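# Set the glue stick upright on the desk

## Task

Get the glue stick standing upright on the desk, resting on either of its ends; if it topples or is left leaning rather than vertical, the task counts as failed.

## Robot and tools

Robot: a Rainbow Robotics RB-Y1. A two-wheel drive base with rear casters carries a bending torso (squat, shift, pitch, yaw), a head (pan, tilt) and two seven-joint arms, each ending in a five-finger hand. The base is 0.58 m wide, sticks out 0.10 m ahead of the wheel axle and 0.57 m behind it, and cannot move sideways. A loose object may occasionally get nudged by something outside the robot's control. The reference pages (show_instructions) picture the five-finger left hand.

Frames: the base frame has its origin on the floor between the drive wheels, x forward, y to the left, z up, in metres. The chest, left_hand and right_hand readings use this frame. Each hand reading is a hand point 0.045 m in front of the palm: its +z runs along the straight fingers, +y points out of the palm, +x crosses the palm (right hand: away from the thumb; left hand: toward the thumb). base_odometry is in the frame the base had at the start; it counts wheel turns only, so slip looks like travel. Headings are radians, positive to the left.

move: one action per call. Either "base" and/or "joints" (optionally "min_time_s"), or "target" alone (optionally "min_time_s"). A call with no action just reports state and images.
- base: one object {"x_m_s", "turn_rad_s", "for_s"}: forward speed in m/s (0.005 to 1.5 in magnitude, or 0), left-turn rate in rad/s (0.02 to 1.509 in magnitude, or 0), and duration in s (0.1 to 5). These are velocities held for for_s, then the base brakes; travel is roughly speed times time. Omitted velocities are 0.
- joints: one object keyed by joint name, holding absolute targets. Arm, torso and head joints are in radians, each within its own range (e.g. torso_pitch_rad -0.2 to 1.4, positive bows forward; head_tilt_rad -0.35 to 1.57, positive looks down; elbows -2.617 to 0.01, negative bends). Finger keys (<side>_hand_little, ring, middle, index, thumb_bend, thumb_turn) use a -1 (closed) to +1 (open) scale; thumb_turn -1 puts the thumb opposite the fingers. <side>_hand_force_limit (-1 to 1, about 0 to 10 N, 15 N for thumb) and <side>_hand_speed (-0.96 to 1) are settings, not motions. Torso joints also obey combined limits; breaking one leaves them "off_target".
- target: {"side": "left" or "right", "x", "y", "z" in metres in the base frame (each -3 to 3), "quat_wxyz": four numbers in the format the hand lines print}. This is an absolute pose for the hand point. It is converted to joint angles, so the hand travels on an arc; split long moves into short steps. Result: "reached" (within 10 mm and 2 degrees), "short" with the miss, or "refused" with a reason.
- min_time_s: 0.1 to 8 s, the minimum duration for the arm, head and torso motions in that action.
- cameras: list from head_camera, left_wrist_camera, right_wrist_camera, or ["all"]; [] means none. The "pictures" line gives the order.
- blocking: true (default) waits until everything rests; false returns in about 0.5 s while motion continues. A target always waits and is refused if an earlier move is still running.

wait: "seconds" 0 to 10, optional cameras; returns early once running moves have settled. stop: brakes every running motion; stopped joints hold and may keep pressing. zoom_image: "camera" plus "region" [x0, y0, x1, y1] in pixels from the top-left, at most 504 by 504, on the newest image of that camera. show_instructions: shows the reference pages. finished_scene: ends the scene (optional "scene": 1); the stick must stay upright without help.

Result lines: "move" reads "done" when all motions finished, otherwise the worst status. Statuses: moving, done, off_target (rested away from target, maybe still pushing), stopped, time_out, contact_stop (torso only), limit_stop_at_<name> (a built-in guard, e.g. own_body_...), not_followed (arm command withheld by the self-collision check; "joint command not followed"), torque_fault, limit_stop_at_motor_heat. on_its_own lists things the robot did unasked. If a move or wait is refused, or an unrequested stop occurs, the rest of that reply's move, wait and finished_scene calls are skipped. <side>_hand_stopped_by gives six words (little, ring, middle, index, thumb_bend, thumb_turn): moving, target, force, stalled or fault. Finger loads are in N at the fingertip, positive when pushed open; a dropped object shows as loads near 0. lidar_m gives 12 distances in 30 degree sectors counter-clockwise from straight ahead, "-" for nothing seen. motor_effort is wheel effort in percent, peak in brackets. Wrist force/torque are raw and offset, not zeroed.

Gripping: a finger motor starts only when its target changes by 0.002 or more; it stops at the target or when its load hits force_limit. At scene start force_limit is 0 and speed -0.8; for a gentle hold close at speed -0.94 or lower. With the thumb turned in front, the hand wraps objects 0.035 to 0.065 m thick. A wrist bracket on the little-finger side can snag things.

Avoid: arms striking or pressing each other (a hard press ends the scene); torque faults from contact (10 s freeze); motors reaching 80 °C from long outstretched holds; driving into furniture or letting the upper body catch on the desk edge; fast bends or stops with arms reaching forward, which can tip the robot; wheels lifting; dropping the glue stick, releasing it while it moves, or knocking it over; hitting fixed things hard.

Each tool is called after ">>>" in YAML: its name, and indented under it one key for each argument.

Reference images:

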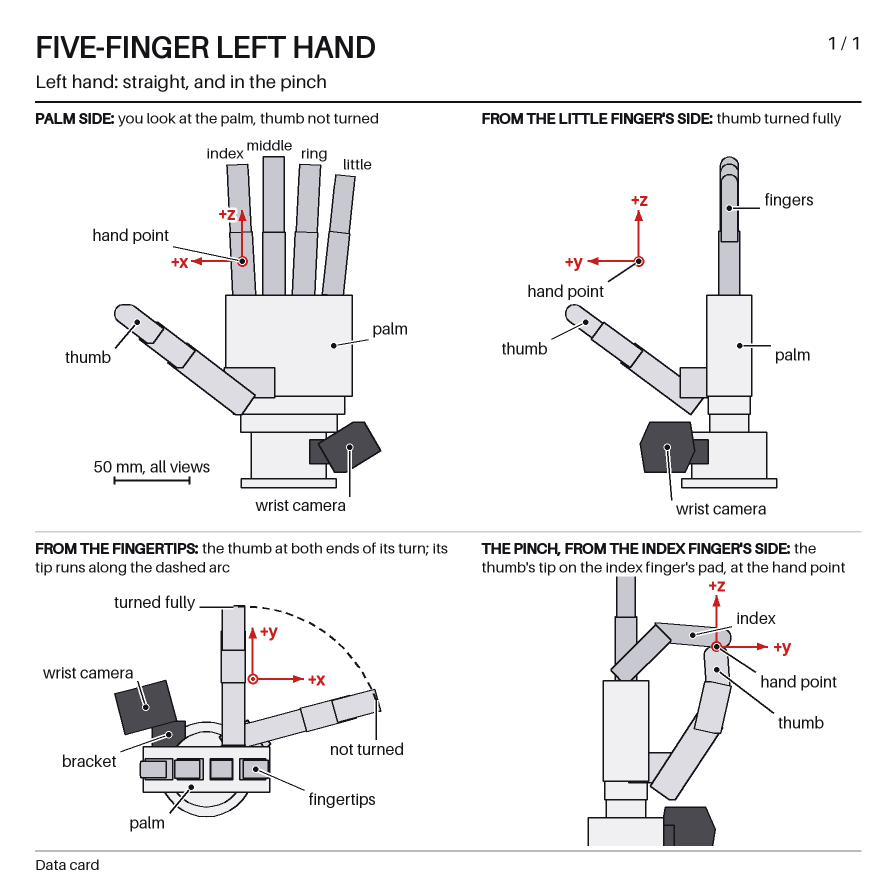

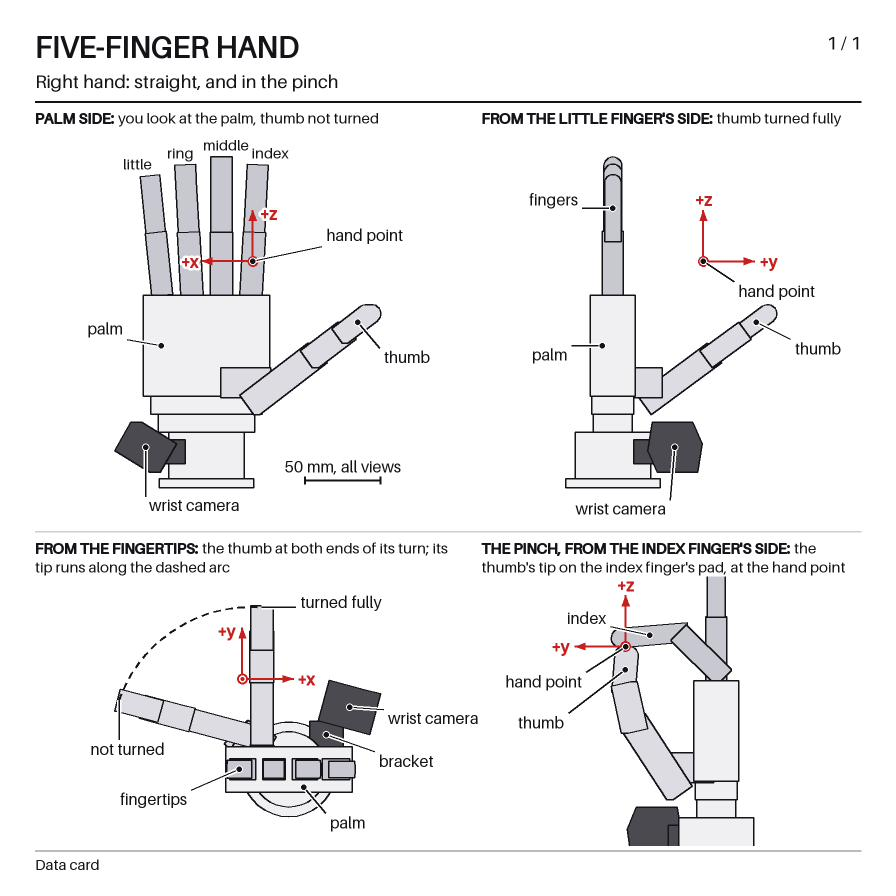

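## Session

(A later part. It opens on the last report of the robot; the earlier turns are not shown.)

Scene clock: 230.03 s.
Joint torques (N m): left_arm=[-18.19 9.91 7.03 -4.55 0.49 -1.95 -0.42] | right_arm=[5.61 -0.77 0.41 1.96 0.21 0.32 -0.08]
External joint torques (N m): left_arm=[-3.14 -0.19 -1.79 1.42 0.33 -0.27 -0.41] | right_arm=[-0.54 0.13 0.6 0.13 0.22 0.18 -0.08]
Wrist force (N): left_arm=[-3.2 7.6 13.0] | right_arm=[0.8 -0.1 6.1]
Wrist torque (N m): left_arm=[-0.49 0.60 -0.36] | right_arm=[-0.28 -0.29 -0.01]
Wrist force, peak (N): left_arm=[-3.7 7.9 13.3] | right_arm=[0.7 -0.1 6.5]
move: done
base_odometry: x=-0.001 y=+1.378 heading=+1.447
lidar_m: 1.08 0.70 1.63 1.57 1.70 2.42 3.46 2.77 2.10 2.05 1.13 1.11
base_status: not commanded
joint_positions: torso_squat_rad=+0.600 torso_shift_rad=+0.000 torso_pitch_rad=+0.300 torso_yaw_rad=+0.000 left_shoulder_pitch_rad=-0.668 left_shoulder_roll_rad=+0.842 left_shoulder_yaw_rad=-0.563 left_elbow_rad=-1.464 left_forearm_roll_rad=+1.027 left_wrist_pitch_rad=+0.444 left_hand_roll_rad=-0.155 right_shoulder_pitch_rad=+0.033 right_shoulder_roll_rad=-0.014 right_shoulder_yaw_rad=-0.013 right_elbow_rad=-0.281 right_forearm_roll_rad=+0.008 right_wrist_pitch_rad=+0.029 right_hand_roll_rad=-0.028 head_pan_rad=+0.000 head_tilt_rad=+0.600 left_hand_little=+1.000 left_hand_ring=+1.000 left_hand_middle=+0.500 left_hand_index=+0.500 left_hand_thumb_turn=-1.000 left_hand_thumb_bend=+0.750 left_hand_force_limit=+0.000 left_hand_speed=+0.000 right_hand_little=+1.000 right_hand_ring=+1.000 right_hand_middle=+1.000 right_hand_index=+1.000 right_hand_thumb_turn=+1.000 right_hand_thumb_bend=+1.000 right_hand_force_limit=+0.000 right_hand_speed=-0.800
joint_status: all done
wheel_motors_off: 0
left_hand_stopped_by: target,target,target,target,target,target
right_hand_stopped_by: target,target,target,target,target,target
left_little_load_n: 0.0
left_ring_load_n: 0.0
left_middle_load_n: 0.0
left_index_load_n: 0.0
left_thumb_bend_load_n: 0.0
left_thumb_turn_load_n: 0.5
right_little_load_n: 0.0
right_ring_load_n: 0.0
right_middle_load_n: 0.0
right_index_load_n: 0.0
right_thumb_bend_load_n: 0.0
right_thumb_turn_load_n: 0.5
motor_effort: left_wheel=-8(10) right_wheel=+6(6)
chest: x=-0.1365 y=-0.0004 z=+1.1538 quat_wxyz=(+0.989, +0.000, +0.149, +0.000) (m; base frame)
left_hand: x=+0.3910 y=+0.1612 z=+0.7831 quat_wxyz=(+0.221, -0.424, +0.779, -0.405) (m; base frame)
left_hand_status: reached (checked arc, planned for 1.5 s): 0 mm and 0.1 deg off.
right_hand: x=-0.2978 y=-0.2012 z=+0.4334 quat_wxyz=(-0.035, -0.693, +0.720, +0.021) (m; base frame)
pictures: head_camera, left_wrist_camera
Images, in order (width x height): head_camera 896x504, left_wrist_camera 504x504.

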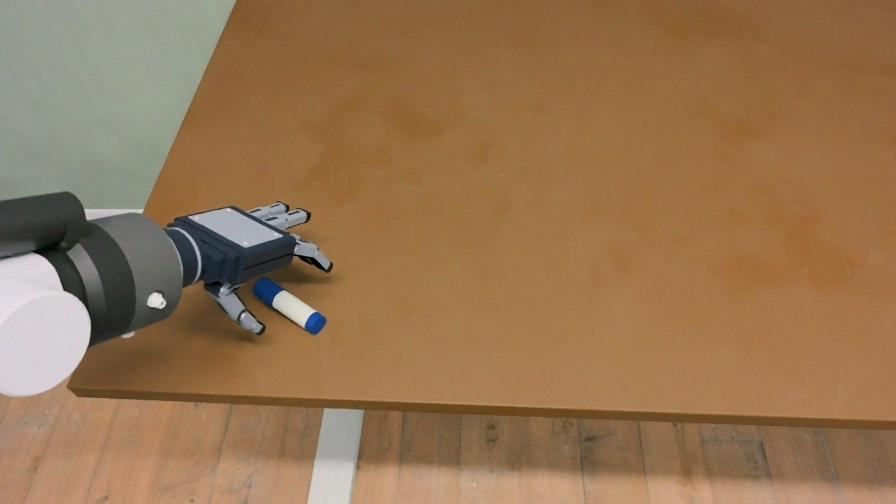

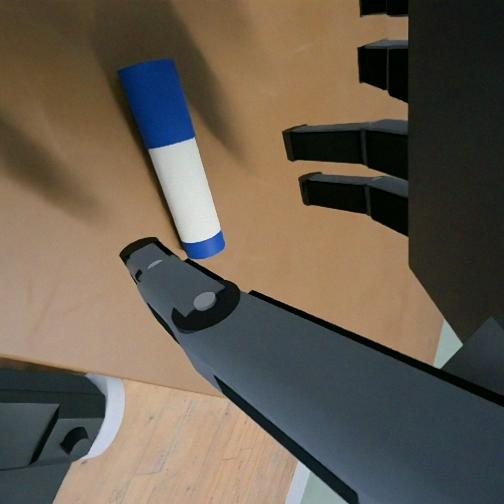

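>>> move:
  joints: {"left_hand_speed": -0.4, "left_hand_index": 0.25, "left_hand_middle": 0.25, "left_hand_thumb_bend": 0.5}
  cameras: ["head_camera", "left_wrist_camera"]

>>> zoom_image:
  camera: "head_camera"
  region: [180, 220, 380, 353]

Scene clock: 237.53 s.
Joint torques (N m): left_arm=[-17.97 9.84 7.21 -4.47 0.33 -2.12 -0.27] | right_arm=[5.74 -0.41 0.91 2.15 -0.01 0.16 -0.09]
External joint torques (N m): left_arm=[-2.93 -0.26 -1.6 1.51 0.17 -0.44 -0.27] | right_arm=[-0.4 0.5 1.1 0.32 0 0.02 -0.09]
Wrist force (N): left_arm=[-3.5 7.8 13.2] | right_arm=[1.0 0.1 6.2]
Wrist torque (N m): left_arm=[-0.46 0.66 -0.36] | right_arm=[-0.26 -0.34 0.01]
Wrist force, peak (N): left_arm=[-3.6 7.8 13.4] | right_arm=[1.0 -0.1 6.5]
move: done
base_odometry: x=-0.001 y=+1.378 heading=+1.447
lidar_m: 1.08 0.69 1.61 1.58 1.69 2.41 3.47 2.76 2.10 2.05 1.13 1.11
base_status: not commanded
joint_positions: torso_squat_rad=+0.600 torso_shift_rad=+0.000 torso_pitch_rad=+0.300 torso_yaw_rad=+0.000 left_shoulder_pitch_rad=-0.668 left_shoulder_roll_rad=+0.842 left_shoulder_yaw_rad=-0.563 left_elbow_rad=-1.464 left_forearm_roll_rad=+1.027 left_wrist_pitch_rad=+0.444 left_hand_roll_rad=-0.155 right_shoulder_pitch_rad=+0.033 right_shoulder_roll_rad=-0.014 right_shoulder_yaw_rad=-0.013 right_elbow_rad=-0.281 right_forearm_roll_rad=+0.008 right_wrist_pitch_rad=+0.029 right_hand_roll_rad=-0.028 head_pan_rad=+0.000 head_tilt_rad=+0.600 left_hand_little=+1.000 left_hand_ring=+1.000 left_hand_middle=+0.250 left_hand_index=+0.250 left_hand_thumb_turn=-1.000 left_hand_thumb_bend=+0.500 left_hand_force_limit=+0.000 left_hand_speed=-0.400 right_hand_little=+1.000 right_hand_ring=+1.000 right_hand_middle=+1.000 right_hand_index=+1.000 right_hand_thumb_turn=+1.000 right_hand_thumb_bend=+1.000 right_hand_force_limit=+0.000 right_hand_speed=-0.800
joint_status: all done
wheel_motors_off: 0
left_hand_stopped_by: target,target,target,target,target,target
right_hand_stopped_by: target,target,target,target,target,target
left_little_load_n: 0.0
left_ring_load_n: 0.0
left_middle_load_n: 0.0
left_index_load_n: 0.5
left_thumb_bend_load_n: 0.0
left_thumb_turn_load_n: 0.0
right_little_load_n: 0.0
right_ring_load_n: 0.0
right_middle_load_n: 0.0
right_index_load_n: 0.0
right_thumb_bend_load_n: 0.0
right_thumb_turn_load_n: 0.0
motor_effort: left_wheel=-9(10) right_wheel=+6(6)
chest: x=-0.1365 y=-0.0004 z=+1.1538 quat_wxyz=(+0.989, +0.000, +0.149, +0.000) (m; base frame)
left_hand: x=+0.3910 y=+0.1612 z=+0.7831 quat_wxyz=(+0.221, -0.424, +0.779, -0.405) (m; base frame)
right_hand: x=-0.2978 y=-0.2012 z=+0.4334 quat_wxyz=(-0.035, -0.693, +0.720, +0.021) (m; base frame)
pictures: head_camera, left_wrist_camera
Images, in order (width x height): head_camera 896x504, left_wrist_camera 504x504.

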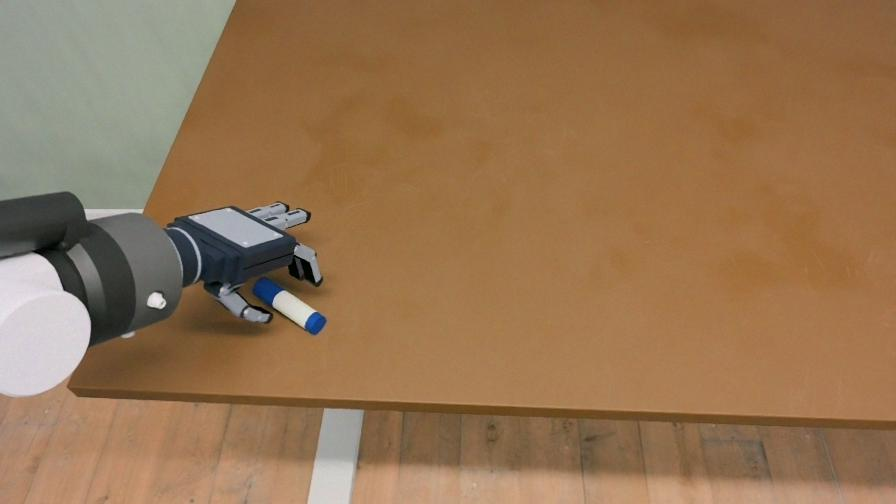

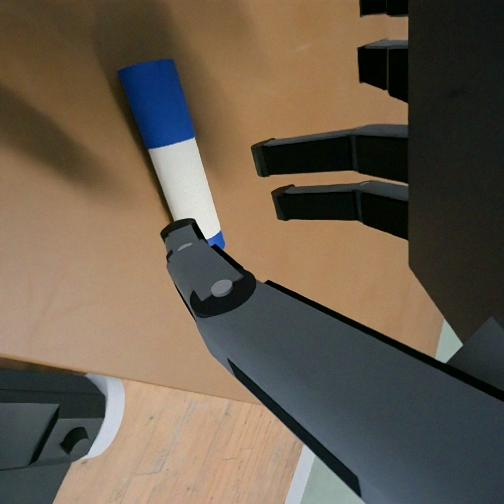

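Scaled by 2.520 from the camera's 896x504 image, which has a finer 1280x720 frame.

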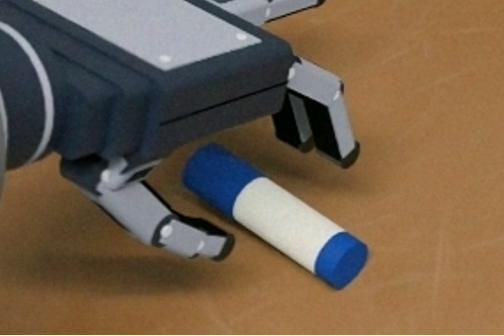

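>>> move:
  joints: {"left_hand_speed": -0.94, "left_hand_force_limit": -0.5, "left_hand_index": -0.2, "left_hand_middle": -0.2, "left_hand_thumb_bend": -0.3}
  cameras: ["head_camera", "left_wrist_camera"]

>>> zoom_image:
  camera: "head_camera"
  region: [180, 220, 380, 353]

Scene clock: 255.13 s.
Joint torques (N m): left_arm=[-18 9.5 7.25 -4.41 0.51 -1.97 -0.32] | right_arm=[5.46 -0.92 0.08 2.02 0.03 0.28 -0.25]
External joint torques (N m): left_arm=[-2.96 -0.6 -1.56 1.57 0.36 -0.3 -0.32] | right_arm=[-0.68 -0.02 0.28 0.19 0.04 0.14 -0.25]
Wrist force (N): left_arm=[-3.4 7.7 13.1] | right_arm=[0.9 0.0 6.1]
Wrist torque (N m): left_arm=[-0.48 0.64 -0.36] | right_arm=[-0.25 -0.31 0.00]
Wrist force, peak (N): left_arm=[-3.7 7.8 13.4] | right_arm=[0.9 -0.2 6.5]
move: done
base_odometry: x=-0.001 y=+1.378 heading=+1.447
lidar_m: 1.09 0.68 1.64 1.58 1.70 2.41 3.47 2.77 2.10 2.04 1.14 1.13
base_status: not commanded
joint_positions: torso_squat_rad=+0.600 torso_shift_rad=+0.000 torso_pitch_rad=+0.300 torso_yaw_rad=+0.000 left_shoulder_pitch_rad=-0.668 left_shoulder_roll_rad=+0.842 left_shoulder_yaw_rad=-0.563 left_elbow_rad=-1.464 left_forearm_roll_rad=+1.027 left_wrist_pitch_rad=+0.444 left_hand_roll_rad=-0.155 right_shoulder_pitch_rad=+0.033 right_shoulder_roll_rad=-0.014 right_shoulder_yaw_rad=-0.013 right_elbow_rad=-0.281 right_forearm_roll_rad=+0.008 right_wrist_pitch_rad=+0.029 right_hand_roll_rad=-0.028 head_pan_rad=+0.000 head_tilt_rad=+0.600 left_hand_little=+1.000 left_hand_ring=+1.000 left_hand_middle=-0.200 left_hand_index=-0.200 left_hand_thumb_turn=-1.000 left_hand_thumb_bend=-0.300 left_hand_force_limit=-0.500 left_hand_speed=-0.940 right_hand_little=+1.000 right_hand_ring=+1.000 right_hand_middle=+1.000 right_hand_index=+1.000 right_hand_thumb_turn=+1.000 right_hand_thumb_bend=+1.000 right_hand_force_limit=+0.000 right_hand_speed=-0.800
joint_status: all done
wheel_motors_off: 0
left_hand_stopped_by: target,target,target,target,target,target
right_hand_stopped_by: target,target,target,target,target,target
left_little_load_n: 0.0
left_ring_load_n: 0.0
left_middle_load_n: 0.0
left_index_load_n: 0.0
left_thumb_bend_load_n: 0.0
left_thumb_turn_load_n: 0.0
right_little_load_n: 0.0
right_ring_load_n: -0.5
right_middle_load_n: 0.0
right_index_load_n: 0.0
right_thumb_bend_load_n: 0.0
right_thumb_turn_load_n: 0.0
motor_effort: left_wheel=-8(10) right_wheel=+6(6)
chest: x=-0.1365 y=-0.0004 z=+1.1538 quat_wxyz=(+0.989, +0.000, +0.149, +0.000) (m; base frame)
left_hand: x=+0.3910 y=+0.1612 z=+0.7831 quat_wxyz=(+0.221, -0.424, +0.779, -0.405) (m; base frame)
right_hand: x=-0.2978 y=-0.2012 z=+0.4334 quat_wxyz=(-0.035, -0.693, +0.720, +0.021) (m; base frame)
pictures: head_camera, left_wrist_camera
Images, in order (width x height): head_camera 896x504, left_wrist_camera 504x504.

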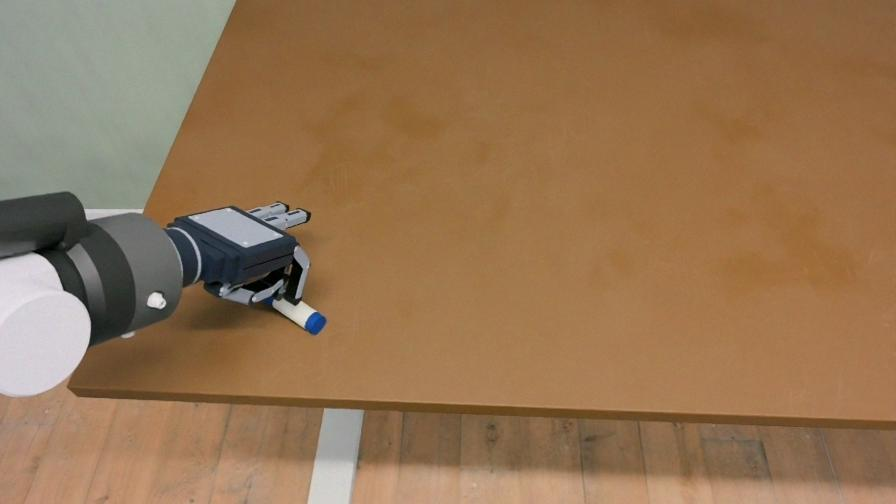

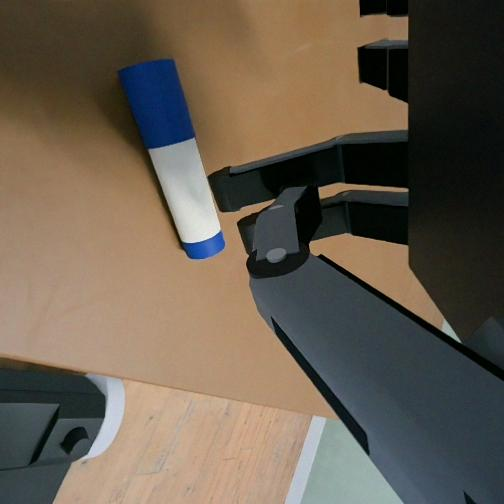

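Scaled by 2.520 from the camera's 896x504 image, which has a finer 1280x720 frame.

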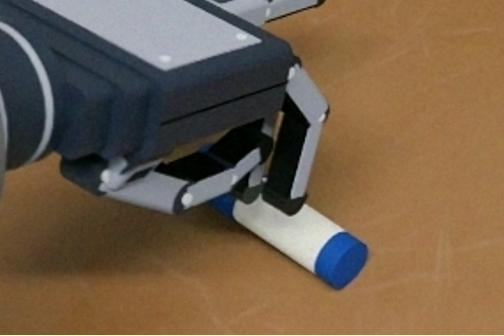

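>>> move:
  joints: {"left_hand_speed": 0.0, "left_hand_index": 0.5, "left_hand_middle": 0.5, "left_hand_thumb_bend": 0.7}

>>> move:
  target: {"side": "left", "x": 0.399, "y": 0.165, "z": 0.770, "quat_wxyz": [0.2204, -0.4237, 0.7793, -0.4054]}
  min_time_s: 1.5
  cameras: ["head_camera", "left_wrist_camera"]

>>> zoom_image:
  camera: "head_camera"
  region: [180, 220, 380, 353]

Scene clock: 263.27 s.
Joint torques (N m): left_arm=[-17.95 9.77 7.86 -4.61 0.64 -2.29 -0.33] | right_arm=[5.84 -0.7 0.17 2 0.02 0.24 -0.16]
External joint torques (N m): left_arm=[-2.91 -0.33 -0.95 1.37 0.48 -0.61 -0.32] | right_arm=[-0.3 0.2 0.37 0.17 0.03 0.11 -0.16]
Wrist force (N): left_arm=[-3.6 7.6 13.0] | right_arm=[0.8 0.1 6.3]
Wrist torque (N m): left_arm=[-0.48 0.66 -0.37] | right_arm=[-0.24 -0.30 -0.02]
Wrist force, peak (N): left_arm=[-3.7 7.7 13.4] | right_arm=[1.0 0.0 6.4]
move: done
base_odometry: x=-0.001 y=+1.378 heading=+1.447
lidar_m: 1.07 0.70 1.63 1.58 1.70 2.42 3.47 2.77 2.10 2.05 1.14 1.12
base_status: not commanded
joint_positions: torso_squat_rad=+0.600 torso_shift_rad=+0.000 torso_pitch_rad=+0.300 torso_yaw_rad=+0.000 left_shoulder_pitch_rad=-0.668 left_shoulder_roll_rad=+0.842 left_shoulder_yaw_rad=-0.563 left_elbow_rad=-1.464 left_forearm_roll_rad=+1.027 left_wrist_pitch_rad=+0.444 left_hand_roll_rad=-0.155 right_shoulder_pitch_rad=+0.033 right_shoulder_roll_rad=-0.014 right_shoulder_yaw_rad=-0.013 right_elbow_rad=-0.281 right_forearm_roll_rad=+0.008 right_wrist_pitch_rad=+0.029 right_hand_roll_rad=-0.028 head_pan_rad=+0.000 head_tilt_rad=+0.600 left_hand_little=+1.000 left_hand_ring=+1.000 left_hand_middle=+0.500 left_hand_index=+0.500 left_hand_thumb_turn=-1.000 left_hand_thumb_bend=+0.700 left_hand_force_limit=-0.500 left_hand_speed=+0.000 right_hand_little=+1.000 right_hand_ring=+1.000 right_hand_middle=+1.000 right_hand_index=+1.000 right_hand_thumb_turn=+1.000 right_hand_thumb_bend=+1.000 right_hand_force_limit=+0.000 right_hand_speed=-0.800
joint_status: all done
wheel_motors_off: 0
left_hand_stopped_by: target,target,target,target,target,target
right_hand_stopped_by: target,target,target,target,target,target
left_little_load_n: 0.0
left_ring_load_n: 0.0
left_middle_load_n: 0.0
left_index_load_n: 0.0
left_thumb_bend_load_n: 0.0
left_thumb_turn_load_n: 0.0
right_little_load_n: 0.0
right_ring_load_n: 0.0
right_middle_load_n: 0.0
right_index_load_n: 0.0
right_thumb_bend_load_n: 0.0
right_thumb_turn_load_n: 0.0
motor_effort: left_wheel=-9(10) right_wheel=+6(6)
chest: x=-0.1365 y=-0.0004 z=+1.1538 quat_wxyz=(+0.989, +0.000, +0.149, +0.000) (m; base frame)
left_hand: x=+0.3910 y=+0.1612 z=+0.7831 quat_wxyz=(+0.221, -0.424, +0.779, -0.405) (m; base frame)
right_hand: x=-0.2978 y=-0.2012 z=+0.4334 quat_wxyz=(-0.035, -0.693, +0.720, +0.021) (m; base frame)
pictures: none

Scene clock: 265.10 s.
Joint torques (N m): left_arm=[-18.28 9.63 7 -4.31 0.54 -1.94 -0.37] | right_arm=[5.45 -0.69 0.79 2.36 0.16 0.01 0.02]
External joint torques (N m): left_arm=[-2.77 -0.59 -1.62 1.48 0.34 -0.3 -0.36] | right_arm=[-0.69 0.21 0.99 0.53 0.17 -0.12 0.02]
Wrist force (N): left_arm=[-3.5 7.7 13.2] | right_arm=[0.9 0.0 6.1]
Wrist torque (N m): left_arm=[-0.47 0.66 -0.37] | right_arm=[-0.26 -0.30 -0.02]
Wrist force, peak (N): left_arm=[-3.8 8.0 13.3] | right_arm=[0.8 0.0 6.6]
move: done
base_odometry: x=-0.001 y=+1.378 heading=+1.447
lidar_m: 1.07 0.68 1.63 1.58 1.71 2.41 3.47 2.76 2.10 2.05 1.13 1.12
base_status: not commanded
joint_positions: torso_squat_rad=+0.600 torso_shift_rad=+0.000 torso_pitch_rad=+0.300 torso_yaw_rad=+0.000 left_shoulder_pitch_rad=-0.702 left_shoulder_roll_rad=+0.824 left_shoulder_yaw_rad=-0.598 left_elbow_rad=-1.370 left_forearm_roll_rad=+1.123 left_wrist_pitch_rad=+0.399 left_hand_roll_rad=-0.256 right_shoulder_pitch_rad=+0.033 right_shoulder_roll_rad=-0.014 right_shoulder_yaw_rad=-0.013 right_elbow_rad=-0.281 right_forearm_roll_rad=+0.008 right_wrist_pitch_rad=+0.029 right_hand_roll_rad=-0.028 head_pan_rad=+0.000 head_tilt_rad=+0.600 left_hand_little=+1.000 left_hand_ring=+1.000 left_hand_middle=+0.500 left_hand_index=+0.500 left_hand_thumb_turn=-1.000 left_hand_thumb_bend=+0.700 left_hand_force_limit=-0.500 left_hand_speed=+0.000 right_hand_little=+1.000 right_hand_ring=+1.000 right_hand_middle=+1.000 right_hand_index=+1.000 right_hand_thumb_turn=+1.000 right_hand_thumb_bend=+1.000 right_hand_force_limit=+0.000 right_hand_speed=-0.800
joint_status: all done
wheel_motors_off: 0
left_hand_stopped_by: target,target,target,target,target,target
right_hand_stopped_by: target,target,target,target,target,target
left_little_load_n: 0.0
left_ring_load_n: 0.0
left_middle_load_n: 0.0
left_index_load_n: 0.0
left_thumb_bend_load_n: 0.0
left_thumb_turn_load_n: 0.0
right_little_load_n: 0.0
right_ring_load_n: 0.0
right_middle_load_n: 0.0
right_index_load_n: 0.0
right_thumb_bend_load_n: 0.0
right_thumb_turn_load_n: 0.0
motor_effort: left_wheel=-9(10) right_wheel=+6(6)
chest: x=-0.1365 y=-0.0004 z=+1.1538 quat_wxyz=(+0.989, +0.000, +0.149, +0.000) (m; base frame)
left_hand: x=+0.3990 y=+0.1653 z=+0.7701 quat_wxyz=(+0.222, -0.425, +0.779, -0.405) (m; base frame)
left_hand_status: reached (checked arc, planned for 1.5 s): 0 mm and 0.2 deg off.
right_hand: x=-0.2978 y=-0.2012 z=+0.4334 quat_wxyz=(-0.035, -0.693, +0.720, +0.021) (m; base frame)
pictures: head_camera, left_wrist_camera
Images, in order (width x height): head_camera 896x504, left_wrist_camera 504x504.

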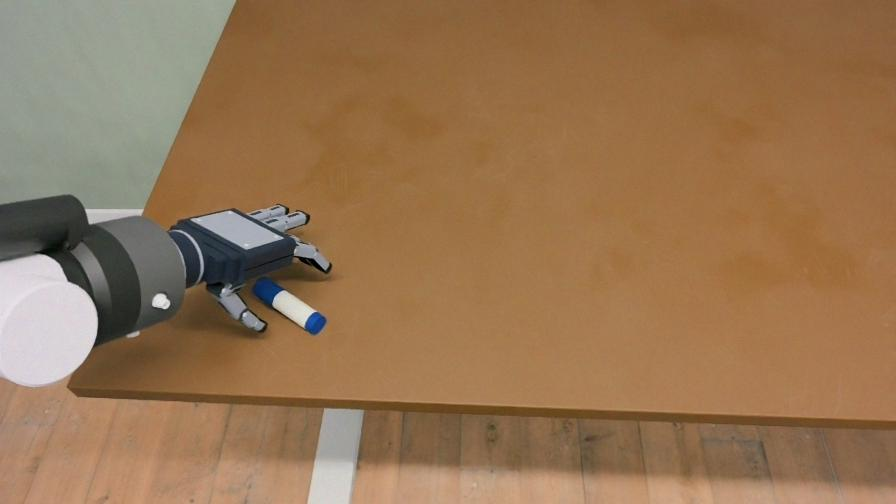

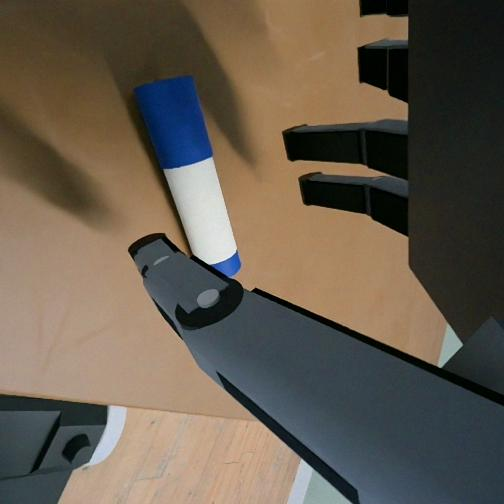

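Scaled by 2.520 from the camera's 896x504 image, which has a finer 1280x720 frame.

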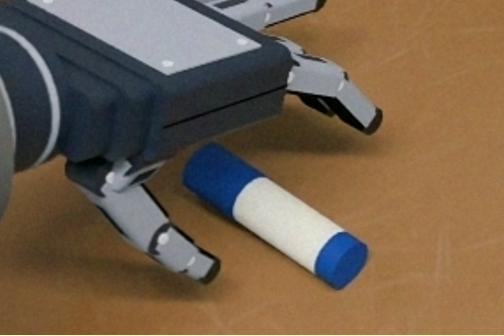

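>>> move:
  target: {"side": "left", "x": 0.407, "y": 0.169, "z": 0.757, "quat_wxyz": [0.2204, -0.4237, 0.7793, -0.4054]}
  min_time_s: 1.5
  cameras: ["head_camera", "left_wrist_camera"]

>>> zoom_image:
  camera: "head_camera"
  region: [180, 220, 380, 353]

Scene clock: 270.73 s.
Joint torques (N m): left_arm=[-18.93 10.19 6.88 -4.2 0.61 -1.82 -0.4] | right_arm=[5.49 -0.59 0.5 2.13 0.12 0.22 -0.2]
External joint torques (N m): left_arm=[-2.94 -0.11 -1.46 1.38 0.37 -0.25 -0.39] | right_arm=[-0.65 0.31 0.69 0.3 0.12 0.08 -0.2]
Wrist force (N): left_arm=[-3.5 7.6 13.2] | right_arm=[0.7 0.0 6.0]
Wrist torque (N m): left_arm=[-0.47 0.66 -0.37] | right_arm=[-0.24 -0.27 -0.02]
Wrist force, peak (N): left_arm=[-3.5 7.8 13.5] | right_arm=[1.0 -0.3 6.5]
move: done
base_odometry: x=-0.001 y=+1.378 heading=+1.447
lidar_m: 1.08 0.71 1.63 1.57 1.68 2.43 3.46 2.75 2.09 2.05 1.14 1.13
base_status: not commanded
joint_positions: torso_squat_rad=+0.600 torso_shift_rad=+0.000 torso_pitch_rad=+0.300 torso_yaw_rad=+0.000 left_shoulder_pitch_rad=-0.737 left_shoulder_roll_rad=+0.800 left_shoulder_yaw_rad=-0.631 left_elbow_rad=-1.269 left_forearm_roll_rad=+1.244 left_wrist_pitch_rad=+0.361 left_hand_roll_rad=-0.385 right_shoulder_pitch_rad=+0.033 right_shoulder_roll_rad=-0.014 right_shoulder_yaw_rad=-0.013 right_elbow_rad=-0.281 right_forearm_roll_rad=+0.008 right_wrist_pitch_rad=+0.029 right_hand_roll_rad=-0.028 head_pan_rad=+0.000 head_tilt_rad=+0.600 left_hand_little=+1.000 left_hand_ring=+1.000 left_hand_middle=+0.500 left_hand_index=+0.500 left_hand_thumb_turn=-1.000 left_hand_thumb_bend=+0.700 left_hand_force_limit=-0.500 left_hand_speed=+0.000 right_hand_little=+1.000 right_hand_ring=+1.000 right_hand_middle=+1.000 right_hand_index=+1.000 right_hand_thumb_turn=+1.000 right_hand_thumb_bend=+1.000 right_hand_force_limit=+0.000 right_hand_speed=-0.800
joint_status: all done
wheel_motors_off: 0
left_hand_stopped_by: target,target,target,target,target,target
right_hand_stopped_by: target,target,target,target,target,target
left_little_load_n: 0.0
left_ring_load_n: 0.0
left_middle_load_n: 0.0
left_index_load_n: 0.0
left_thumb_bend_load_n: 0.0
left_thumb_turn_load_n: 0.0
right_little_load_n: 0.0
right_ring_load_n: 0.0
right_middle_load_n: 0.0
right_index_load_n: 0.0
right_thumb_bend_load_n: 0.0
right_thumb_turn_load_n: 0.0
motor_effort: left_wheel=-8(10) right_wheel=+6(6)
chest: x=-0.1365 y=-0.0004 z=+1.1538 quat_wxyz=(+0.989, +0.000, +0.149, +0.000) (m; base frame)
left_hand: x=+0.4071 y=+0.1693 z=+0.7572 quat_wxyz=(+0.223, -0.425, +0.779, -0.404) (m; base frame)
left_hand_status: reached (checked arc, planned for 1.5 s): 0 mm and 0.4 deg off.
right_hand: x=-0.2978 y=-0.2012 z=+0.4334 quat_wxyz=(-0.035, -0.693, +0.720, +0.021) (m; base frame)
pictures: head_camera, left_wrist_camera
Images, in order (width x height): head_camera 896x504, left_wrist_camera 504x504.

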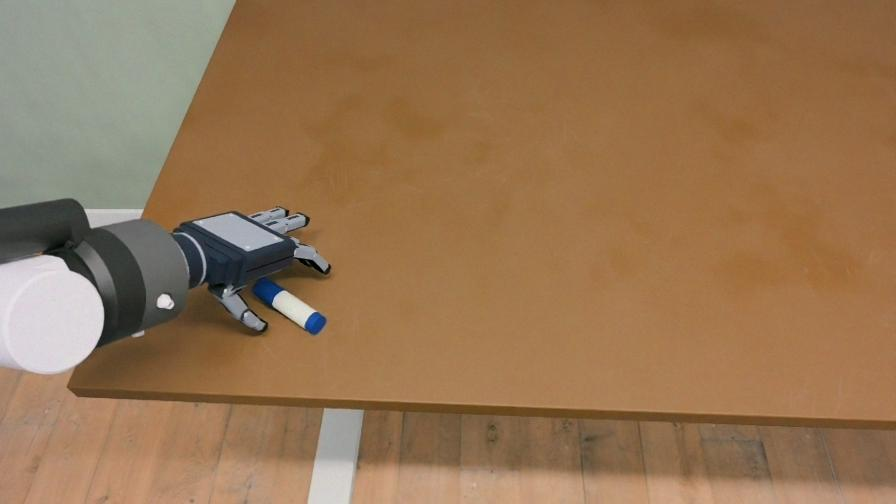

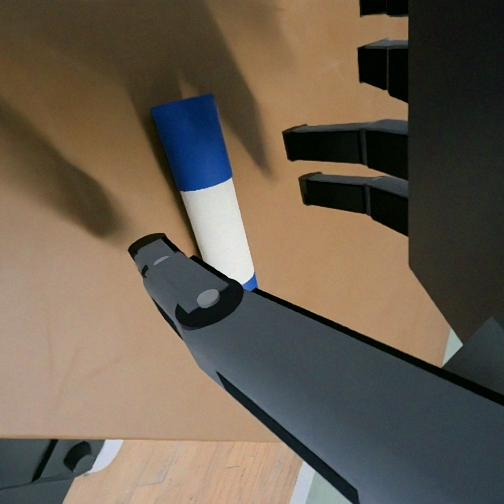

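Scaled by 2.520 from the camera's 896x504 image, which has a finer 1280x720 frame.

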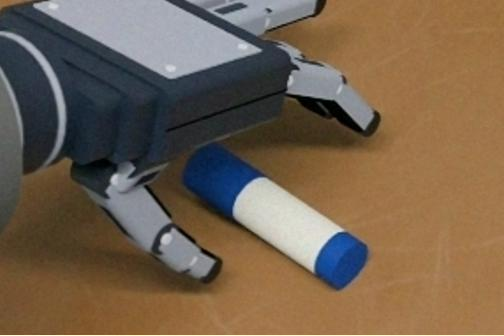

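>>> move:
  target: {"side": "left", "x": 0.414, "y": 0.173, "z": 0.745, "quat_wxyz": [0.2204, -0.4237, 0.7793, -0.4054]}
  min_time_s: 1.5
  cameras: ["head_camera", "left_wrist_camera"]

>>> zoom_image:
  camera: "head_camera"
  region: [180, 220, 380, 353]

Scene clock: 279.13 s.
Joint torques (N m): left_arm=[-19.28 10.43 6.25 -4.17 0.62 -1.97 -0.31] | right_arm=[5.65 -1.19 0.34 2.03 0.12 0.02 0]
External joint torques (N m): left_arm=[-2.86 0.11 -1.7 1.28 0.32 -0.51 -0.31] | right_arm=[-0.49 -0.29 0.53 0.2 0.13 -0.11 -0.01]
Wrist force (N): left_arm=[-3.4 7.4 13.2] | right_arm=[0.9 -0.2 6.2]
Wrist torque (N m): left_arm=[-0.51 0.65 -0.36] | right_arm=[-0.30 -0.29 -0.02]
Wrist force, peak (N): left_arm=[-3.6 7.6 13.4] | right_arm=[1.1 0.0 6.5]
move: done
base_odometry: x=-0.001 y=+1.378 heading=+1.447
lidar_m: 1.08 0.70 1.63 1.57 1.70 2.43 3.47 2.75 2.09 2.04 1.12 1.12
base_status: not commanded
joint_positions: torso_squat_rad=+0.600 torso_shift_rad=+0.000 torso_pitch_rad=+0.300 torso_yaw_rad=+0.000 left_shoulder_pitch_rad=-0.766 left_shoulder_roll_rad=+0.768 left_shoulder_yaw_rad=-0.645 left_elbow_rad=-1.169 left_forearm_roll_rad=+1.381 left_wrist_pitch_rad=+0.340 left_hand_roll_rad=-0.541 right_shoulder_pitch_rad=+0.033 right_shoulder_roll_rad=-0.014 right_shoulder_yaw_rad=-0.013 right_elbow_rad=-0.281 right_forearm_roll_rad=+0.008 right_wrist_pitch_rad=+0.029 right_hand_roll_rad=-0.028 head_pan_rad=+0.000 head_tilt_rad=+0.600 left_hand_little=+1.000 left_hand_ring=+1.000 left_hand_middle=+0.500 left_hand_index=+0.500 left_hand_thumb_turn=-1.000 left_hand_thumb_bend=+0.700 left_hand_force_limit=-0.500 left_hand_speed=+0.000 right_hand_little=+1.000 right_hand_ring=+1.000 right_hand_middle=+1.000 right_hand_index=+1.000 right_hand_thumb_turn=+1.000 right_hand_thumb_bend=+1.000 right_hand_force_limit=+0.000 right_hand_speed=-0.800
joint_status: all done
wheel_motors_off: 0
left_hand_stopped_by: target,target,target,target,target,target
right_hand_stopped_by: target,target,target,target,target,target
left_little_load_n: 0.0
left_ring_load_n: 0.0
left_middle_load_n: 0.0
left_index_load_n: 0.0
left_thumb_bend_load_n: 0.0
left_thumb_turn_load_n: 0.0
right_little_load_n: 0.0
right_ring_load_n: 0.0
right_middle_load_n: 0.0
right_index_load_n: 0.0
right_thumb_bend_load_n: 0.0
right_thumb_turn_load_n: 0.0
motor_effort: left_wheel=-10(10) right_wheel=+6(6)
chest: x=-0.1365 y=-0.0004 z=+1.1538 quat_wxyz=(+0.989, +0.000, +0.149, +0.000) (m; base frame)
left_hand: x=+0.4140 y=+0.1731 z=+0.7453 quat_wxyz=(+0.224, -0.426, +0.779, -0.403) (m; base frame)
left_hand_status: reached (checked arc, planned for 1.5 s): 0 mm and 0.5 deg off.
right_hand: x=-0.2978 y=-0.2012 z=+0.4334 quat_wxyz=(-0.035, -0.693, +0.720, +0.021) (m; base frame)
pictures: head_camera, left_wrist_camera
Images, in order (width x height): head_camera 896x504, left_wrist_camera 504x504.

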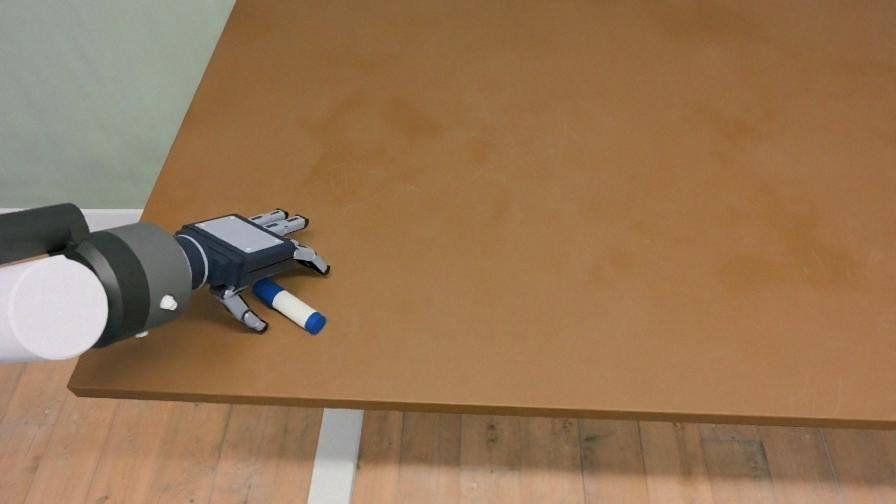

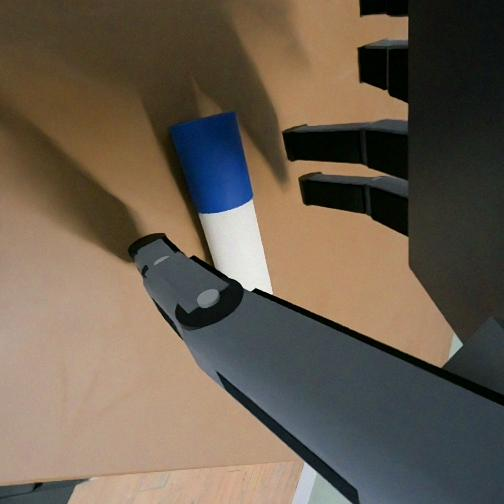

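Scaled by 2.520 from the camera's 896x504 image, which has a finer 1280x720 frame.

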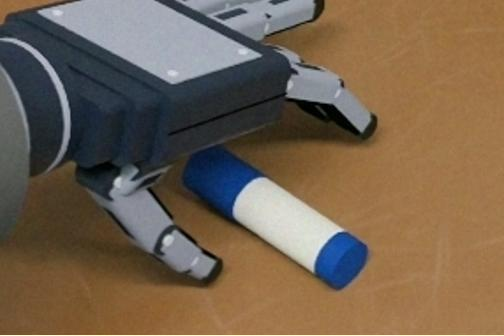

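>>> move:
  target: {"side": "left", "x": 0.417, "y": 0.1745, "z": 0.739, "quat_wxyz": [0.2204, -0.4237, 0.7793, -0.4054]}
  min_time_s: 1.5
  cameras: ["head_camera", "left_wrist_camera"]

>>> zoom_image:
  camera: "head_camera"
  region: [180, 220, 380, 353]

Scene clock: 289.57 s.
Joint torques (N m): left_arm=[-19.8 9.8 9.18 -3.99 0.58 -1.8 -0.37] | right_arm=[5.09 -0.35 0.58 1.68 0.13 0.16 -0.03]
External joint torques (N m): left_arm=[-3.23 -0.47 1.45 1.46 0.26 -0.4 -0.37] | right_arm=[-1.05 0.55 0.78 -0.15 0.14 0.03 -0.03]
Wrist force (N): left_arm=[-3.6 7.5 13.2] | right_arm=[0.8 -0.1 6.1]
Wrist torque (N m): left_arm=[-0.49 0.68 -0.36] | right_arm=[-0.29 -0.29 -0.03]
Wrist force, peak (N): left_arm=[-3.6 7.7 13.6] | right_arm=[0.7 0.0 6.5]
move: done
base_odometry: x=-0.001 y=+1.378 heading=+1.447
lidar_m: 1.08 0.69 1.62 1.58 1.71 2.42 3.48 2.76 2.09 2.04 1.11 1.12
base_status: not commanded
joint_positions: torso_squat_rad=+0.600 torso_shift_rad=+0.000 torso_pitch_rad=+0.300 torso_yaw_rad=+0.000 left_shoulder_pitch_rad=-0.776 left_shoulder_roll_rad=+0.749 left_shoulder_yaw_rad=-0.643 left_elbow_rad=-1.124 left_forearm_roll_rad=+1.440 left_wrist_pitch_rad=+0.338 left_hand_roll_rad=-0.617 right_shoulder_pitch_rad=+0.033 right_shoulder_roll_rad=-0.014 right_shoulder_yaw_rad=-0.013 right_elbow_rad=-0.281 right_forearm_roll_rad=+0.008 right_wrist_pitch_rad=+0.029 right_hand_roll_rad=-0.028 head_pan_rad=+0.000 head_tilt_rad=+0.600 left_hand_little=+1.000 left_hand_ring=+1.000 left_hand_middle=+0.500 left_hand_index=+0.500 left_hand_thumb_turn=-1.000 left_hand_thumb_bend=+0.700 left_hand_force_limit=-0.500 left_hand_speed=+0.000 right_hand_little=+1.000 right_hand_ring=+1.000 right_hand_middle=+1.000 right_hand_index=+1.000 right_hand_thumb_turn=+1.000 right_hand_thumb_bend=+1.000 right_hand_force_limit=+0.000 right_hand_speed=-0.800
joint_status: all done
wheel_motors_off: 0
left_hand_stopped_by: target,target,target,target,target,target
right_hand_stopped_by: target,target,target,target,target,target
left_little_load_n: 0.0
left_ring_load_n: 0.0
left_middle_load_n: -0.5
left_index_load_n: -0.5
left_thumb_bend_load_n: 0.0
left_thumb_turn_load_n: 0.0
right_little_load_n: 0.0
right_ring_load_n: 0.0
right_middle_load_n: 0.0
right_index_load_n: 0.0
right_thumb_bend_load_n: 0.0
right_thumb_turn_load_n: 0.0
motor_effort: left_wheel=-10(10) right_wheel=+6(6)
chest: x=-0.1365 y=-0.0004 z=+1.1538 quat_wxyz=(+0.989, +0.000, +0.149, +0.000) (m; base frame)
left_hand: x=+0.4163 y=+0.1745 z=+0.7391 quat_wxyz=(+0.224, -0.426, +0.779, -0.402) (m; base frame)
left_hand_status: reached (checked arc, planned for 1.5 s): 1 mm and 0.6 deg off.
right_hand: x=-0.2978 y=-0.2012 z=+0.4334 quat_wxyz=(-0.035, -0.693, +0.720, +0.021) (m; base frame)
pictures: head_camera, left_wrist_camera
Images, in order (width x height): head_camera 896x504, left_wrist_camera 504x504.

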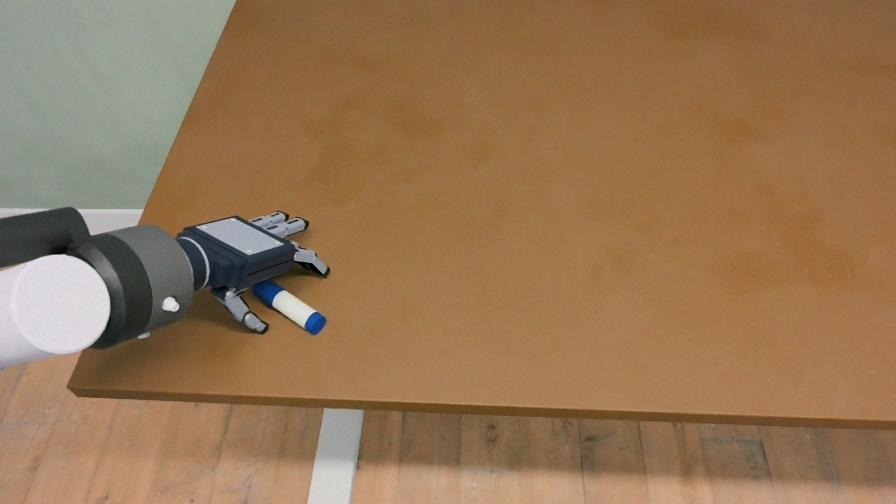

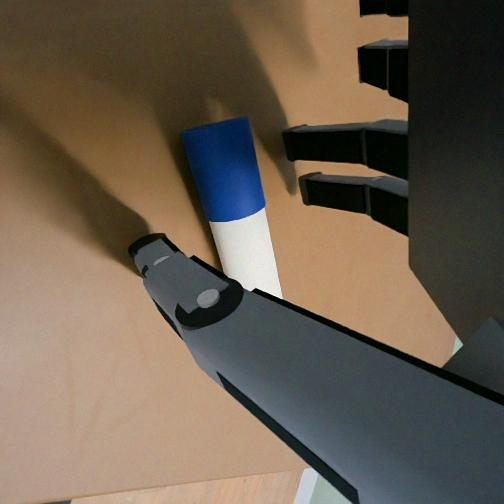

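Scaled by 2.520 from the camera's 896x504 image, which has a finer 1280x720 frame.

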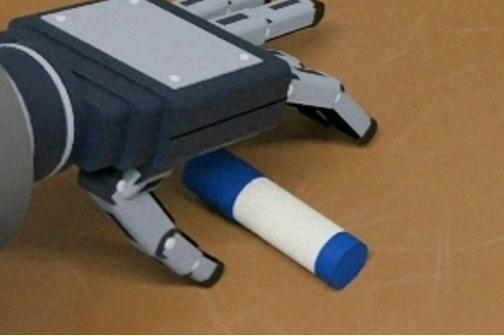

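>>> move:
  joints: {"left_hand_speed": -0.4, "left_hand_index": 0.2, "left_hand_middle": 0.2, "left_hand_thumb_bend": 0.5}
  cameras: ["head_camera", "left_wrist_camera"]

>>> zoom_image:
  camera: "head_camera"
  region: [180, 220, 380, 353]

Scene clock: 295.33 s.
Joint torques (N m): left_arm=[-18.12 10.39 8.12 -4.22 0.45 -1.22 -0.29] | right_arm=[5.4 -0.08 0.71 2.21 0.08 0.24 -0.14]
External joint torques (N m): left_arm=[-1.54 0.11 0.39 1.23 0.13 0.17 -0.29] | right_arm=[-0.75 0.82 0.91 0.38 0.09 0.1 -0.14]
Wrist force (N): left_arm=[-2.9 5.1 10.3] | right_arm=[0.8 -0.2 6.1]
Wrist torque (N m): left_arm=[-0.28 0.62 -0.31] | right_arm=[-0.29 -0.28 -0.02]
Wrist force, peak (N): left_arm=[-3.7 7.6 13.4] | right_arm=[0.9 -0.1 6.5]
move: off_target
base_odometry: x=-0.001 y=+1.378 heading=+1.447
lidar_m: 1.08 0.69 1.64 1.58 1.70 2.43 3.47 2.75 2.09 2.05 1.14 1.11
base_status: not commanded
joint_positions: torso_squat_rad=+0.600 torso_shift_rad=+0.000 torso_pitch_rad=+0.300 torso_yaw_rad=+0.000 left_shoulder_pitch_rad=-0.776 left_shoulder_roll_rad=+0.749 left_shoulder_yaw_rad=-0.643 left_elbow_rad=-1.124 left_forearm_roll_rad=+1.440 left_wrist_pitch_rad=+0.338 left_hand_roll_rad=-0.617 right_shoulder_pitch_rad=+0.033 right_shoulder_roll_rad=-0.014 right_shoulder_yaw_rad=-0.013 right_elbow_rad=-0.281 right_forearm_roll_rad=+0.008 right_wrist_pitch_rad=+0.029 right_hand_roll_rad=-0.028 head_pan_rad=+0.000 head_tilt_rad=+0.600 left_hand_little=+1.000 left_hand_ring=+1.000 left_hand_middle=+0.396 left_hand_index=+0.200 left_hand_thumb_turn=-1.000 left_hand_thumb_bend=+0.500 left_hand_force_limit=-0.500 left_hand_speed=-0.400 right_hand_little=+1.000 right_hand_ring=+1.000 right_hand_middle=+1.000 right_hand_index=+1.000 right_hand_thumb_turn=+1.000 right_hand_thumb_bend=+1.000 right_hand_force_limit=+0.000 right_hand_speed=-0.800
joint_status: left_hand_middle off_target (ended at +0.396, target +0.200); the others done
wheel_motors_off: 0
left_hand_stopped_by: target,target,force,target,target,target
right_hand_stopped_by: target,target,target,target,target,target
left_little_load_n: 0.0
left_ring_load_n: 0.0
left_middle_load_n: 0.5
left_index_load_n: 0.0
left_thumb_bend_load_n: 0.0
left_thumb_turn_load_n: 0.0
right_little_load_n: 0.0
right_ring_load_n: 0.0
right_middle_load_n: 0.0
right_index_load_n: 0.0
right_thumb_bend_load_n: 0.0
right_thumb_turn_load_n: 0.0
motor_effort: left_wheel=-9(10) right_wheel=+6(6)
chest: x=-0.1365 y=-0.0004 z=+1.1538 quat_wxyz=(+0.989, +0.000, +0.149, +0.000) (m; base frame)
left_hand: x=+0.4166 y=+0.1744 z=+0.7395 quat_wxyz=(+0.224, -0.426, +0.779, -0.402) (m; base frame)
right_hand: x=-0.2978 y=-0.2012 z=+0.4334 quat_wxyz=(-0.035, -0.693, +0.720, +0.021) (m; base frame)
pictures: head_camera, left_wrist_camera
Images, in order (width x height): head_camera 896x504, left_wrist_camera 504x504.

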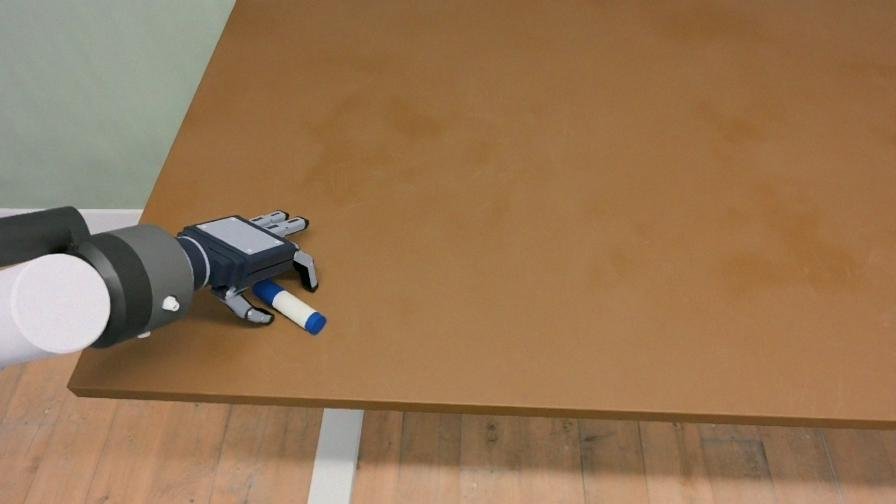

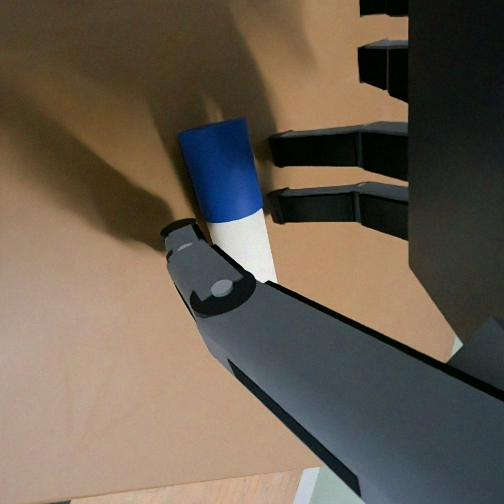

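Scaled by 2.520 from the camera's 896x504 image, which has a finer 1280x720 frame.

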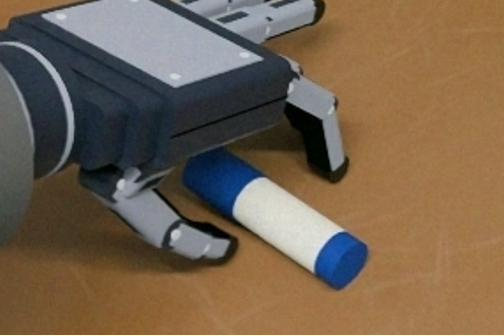

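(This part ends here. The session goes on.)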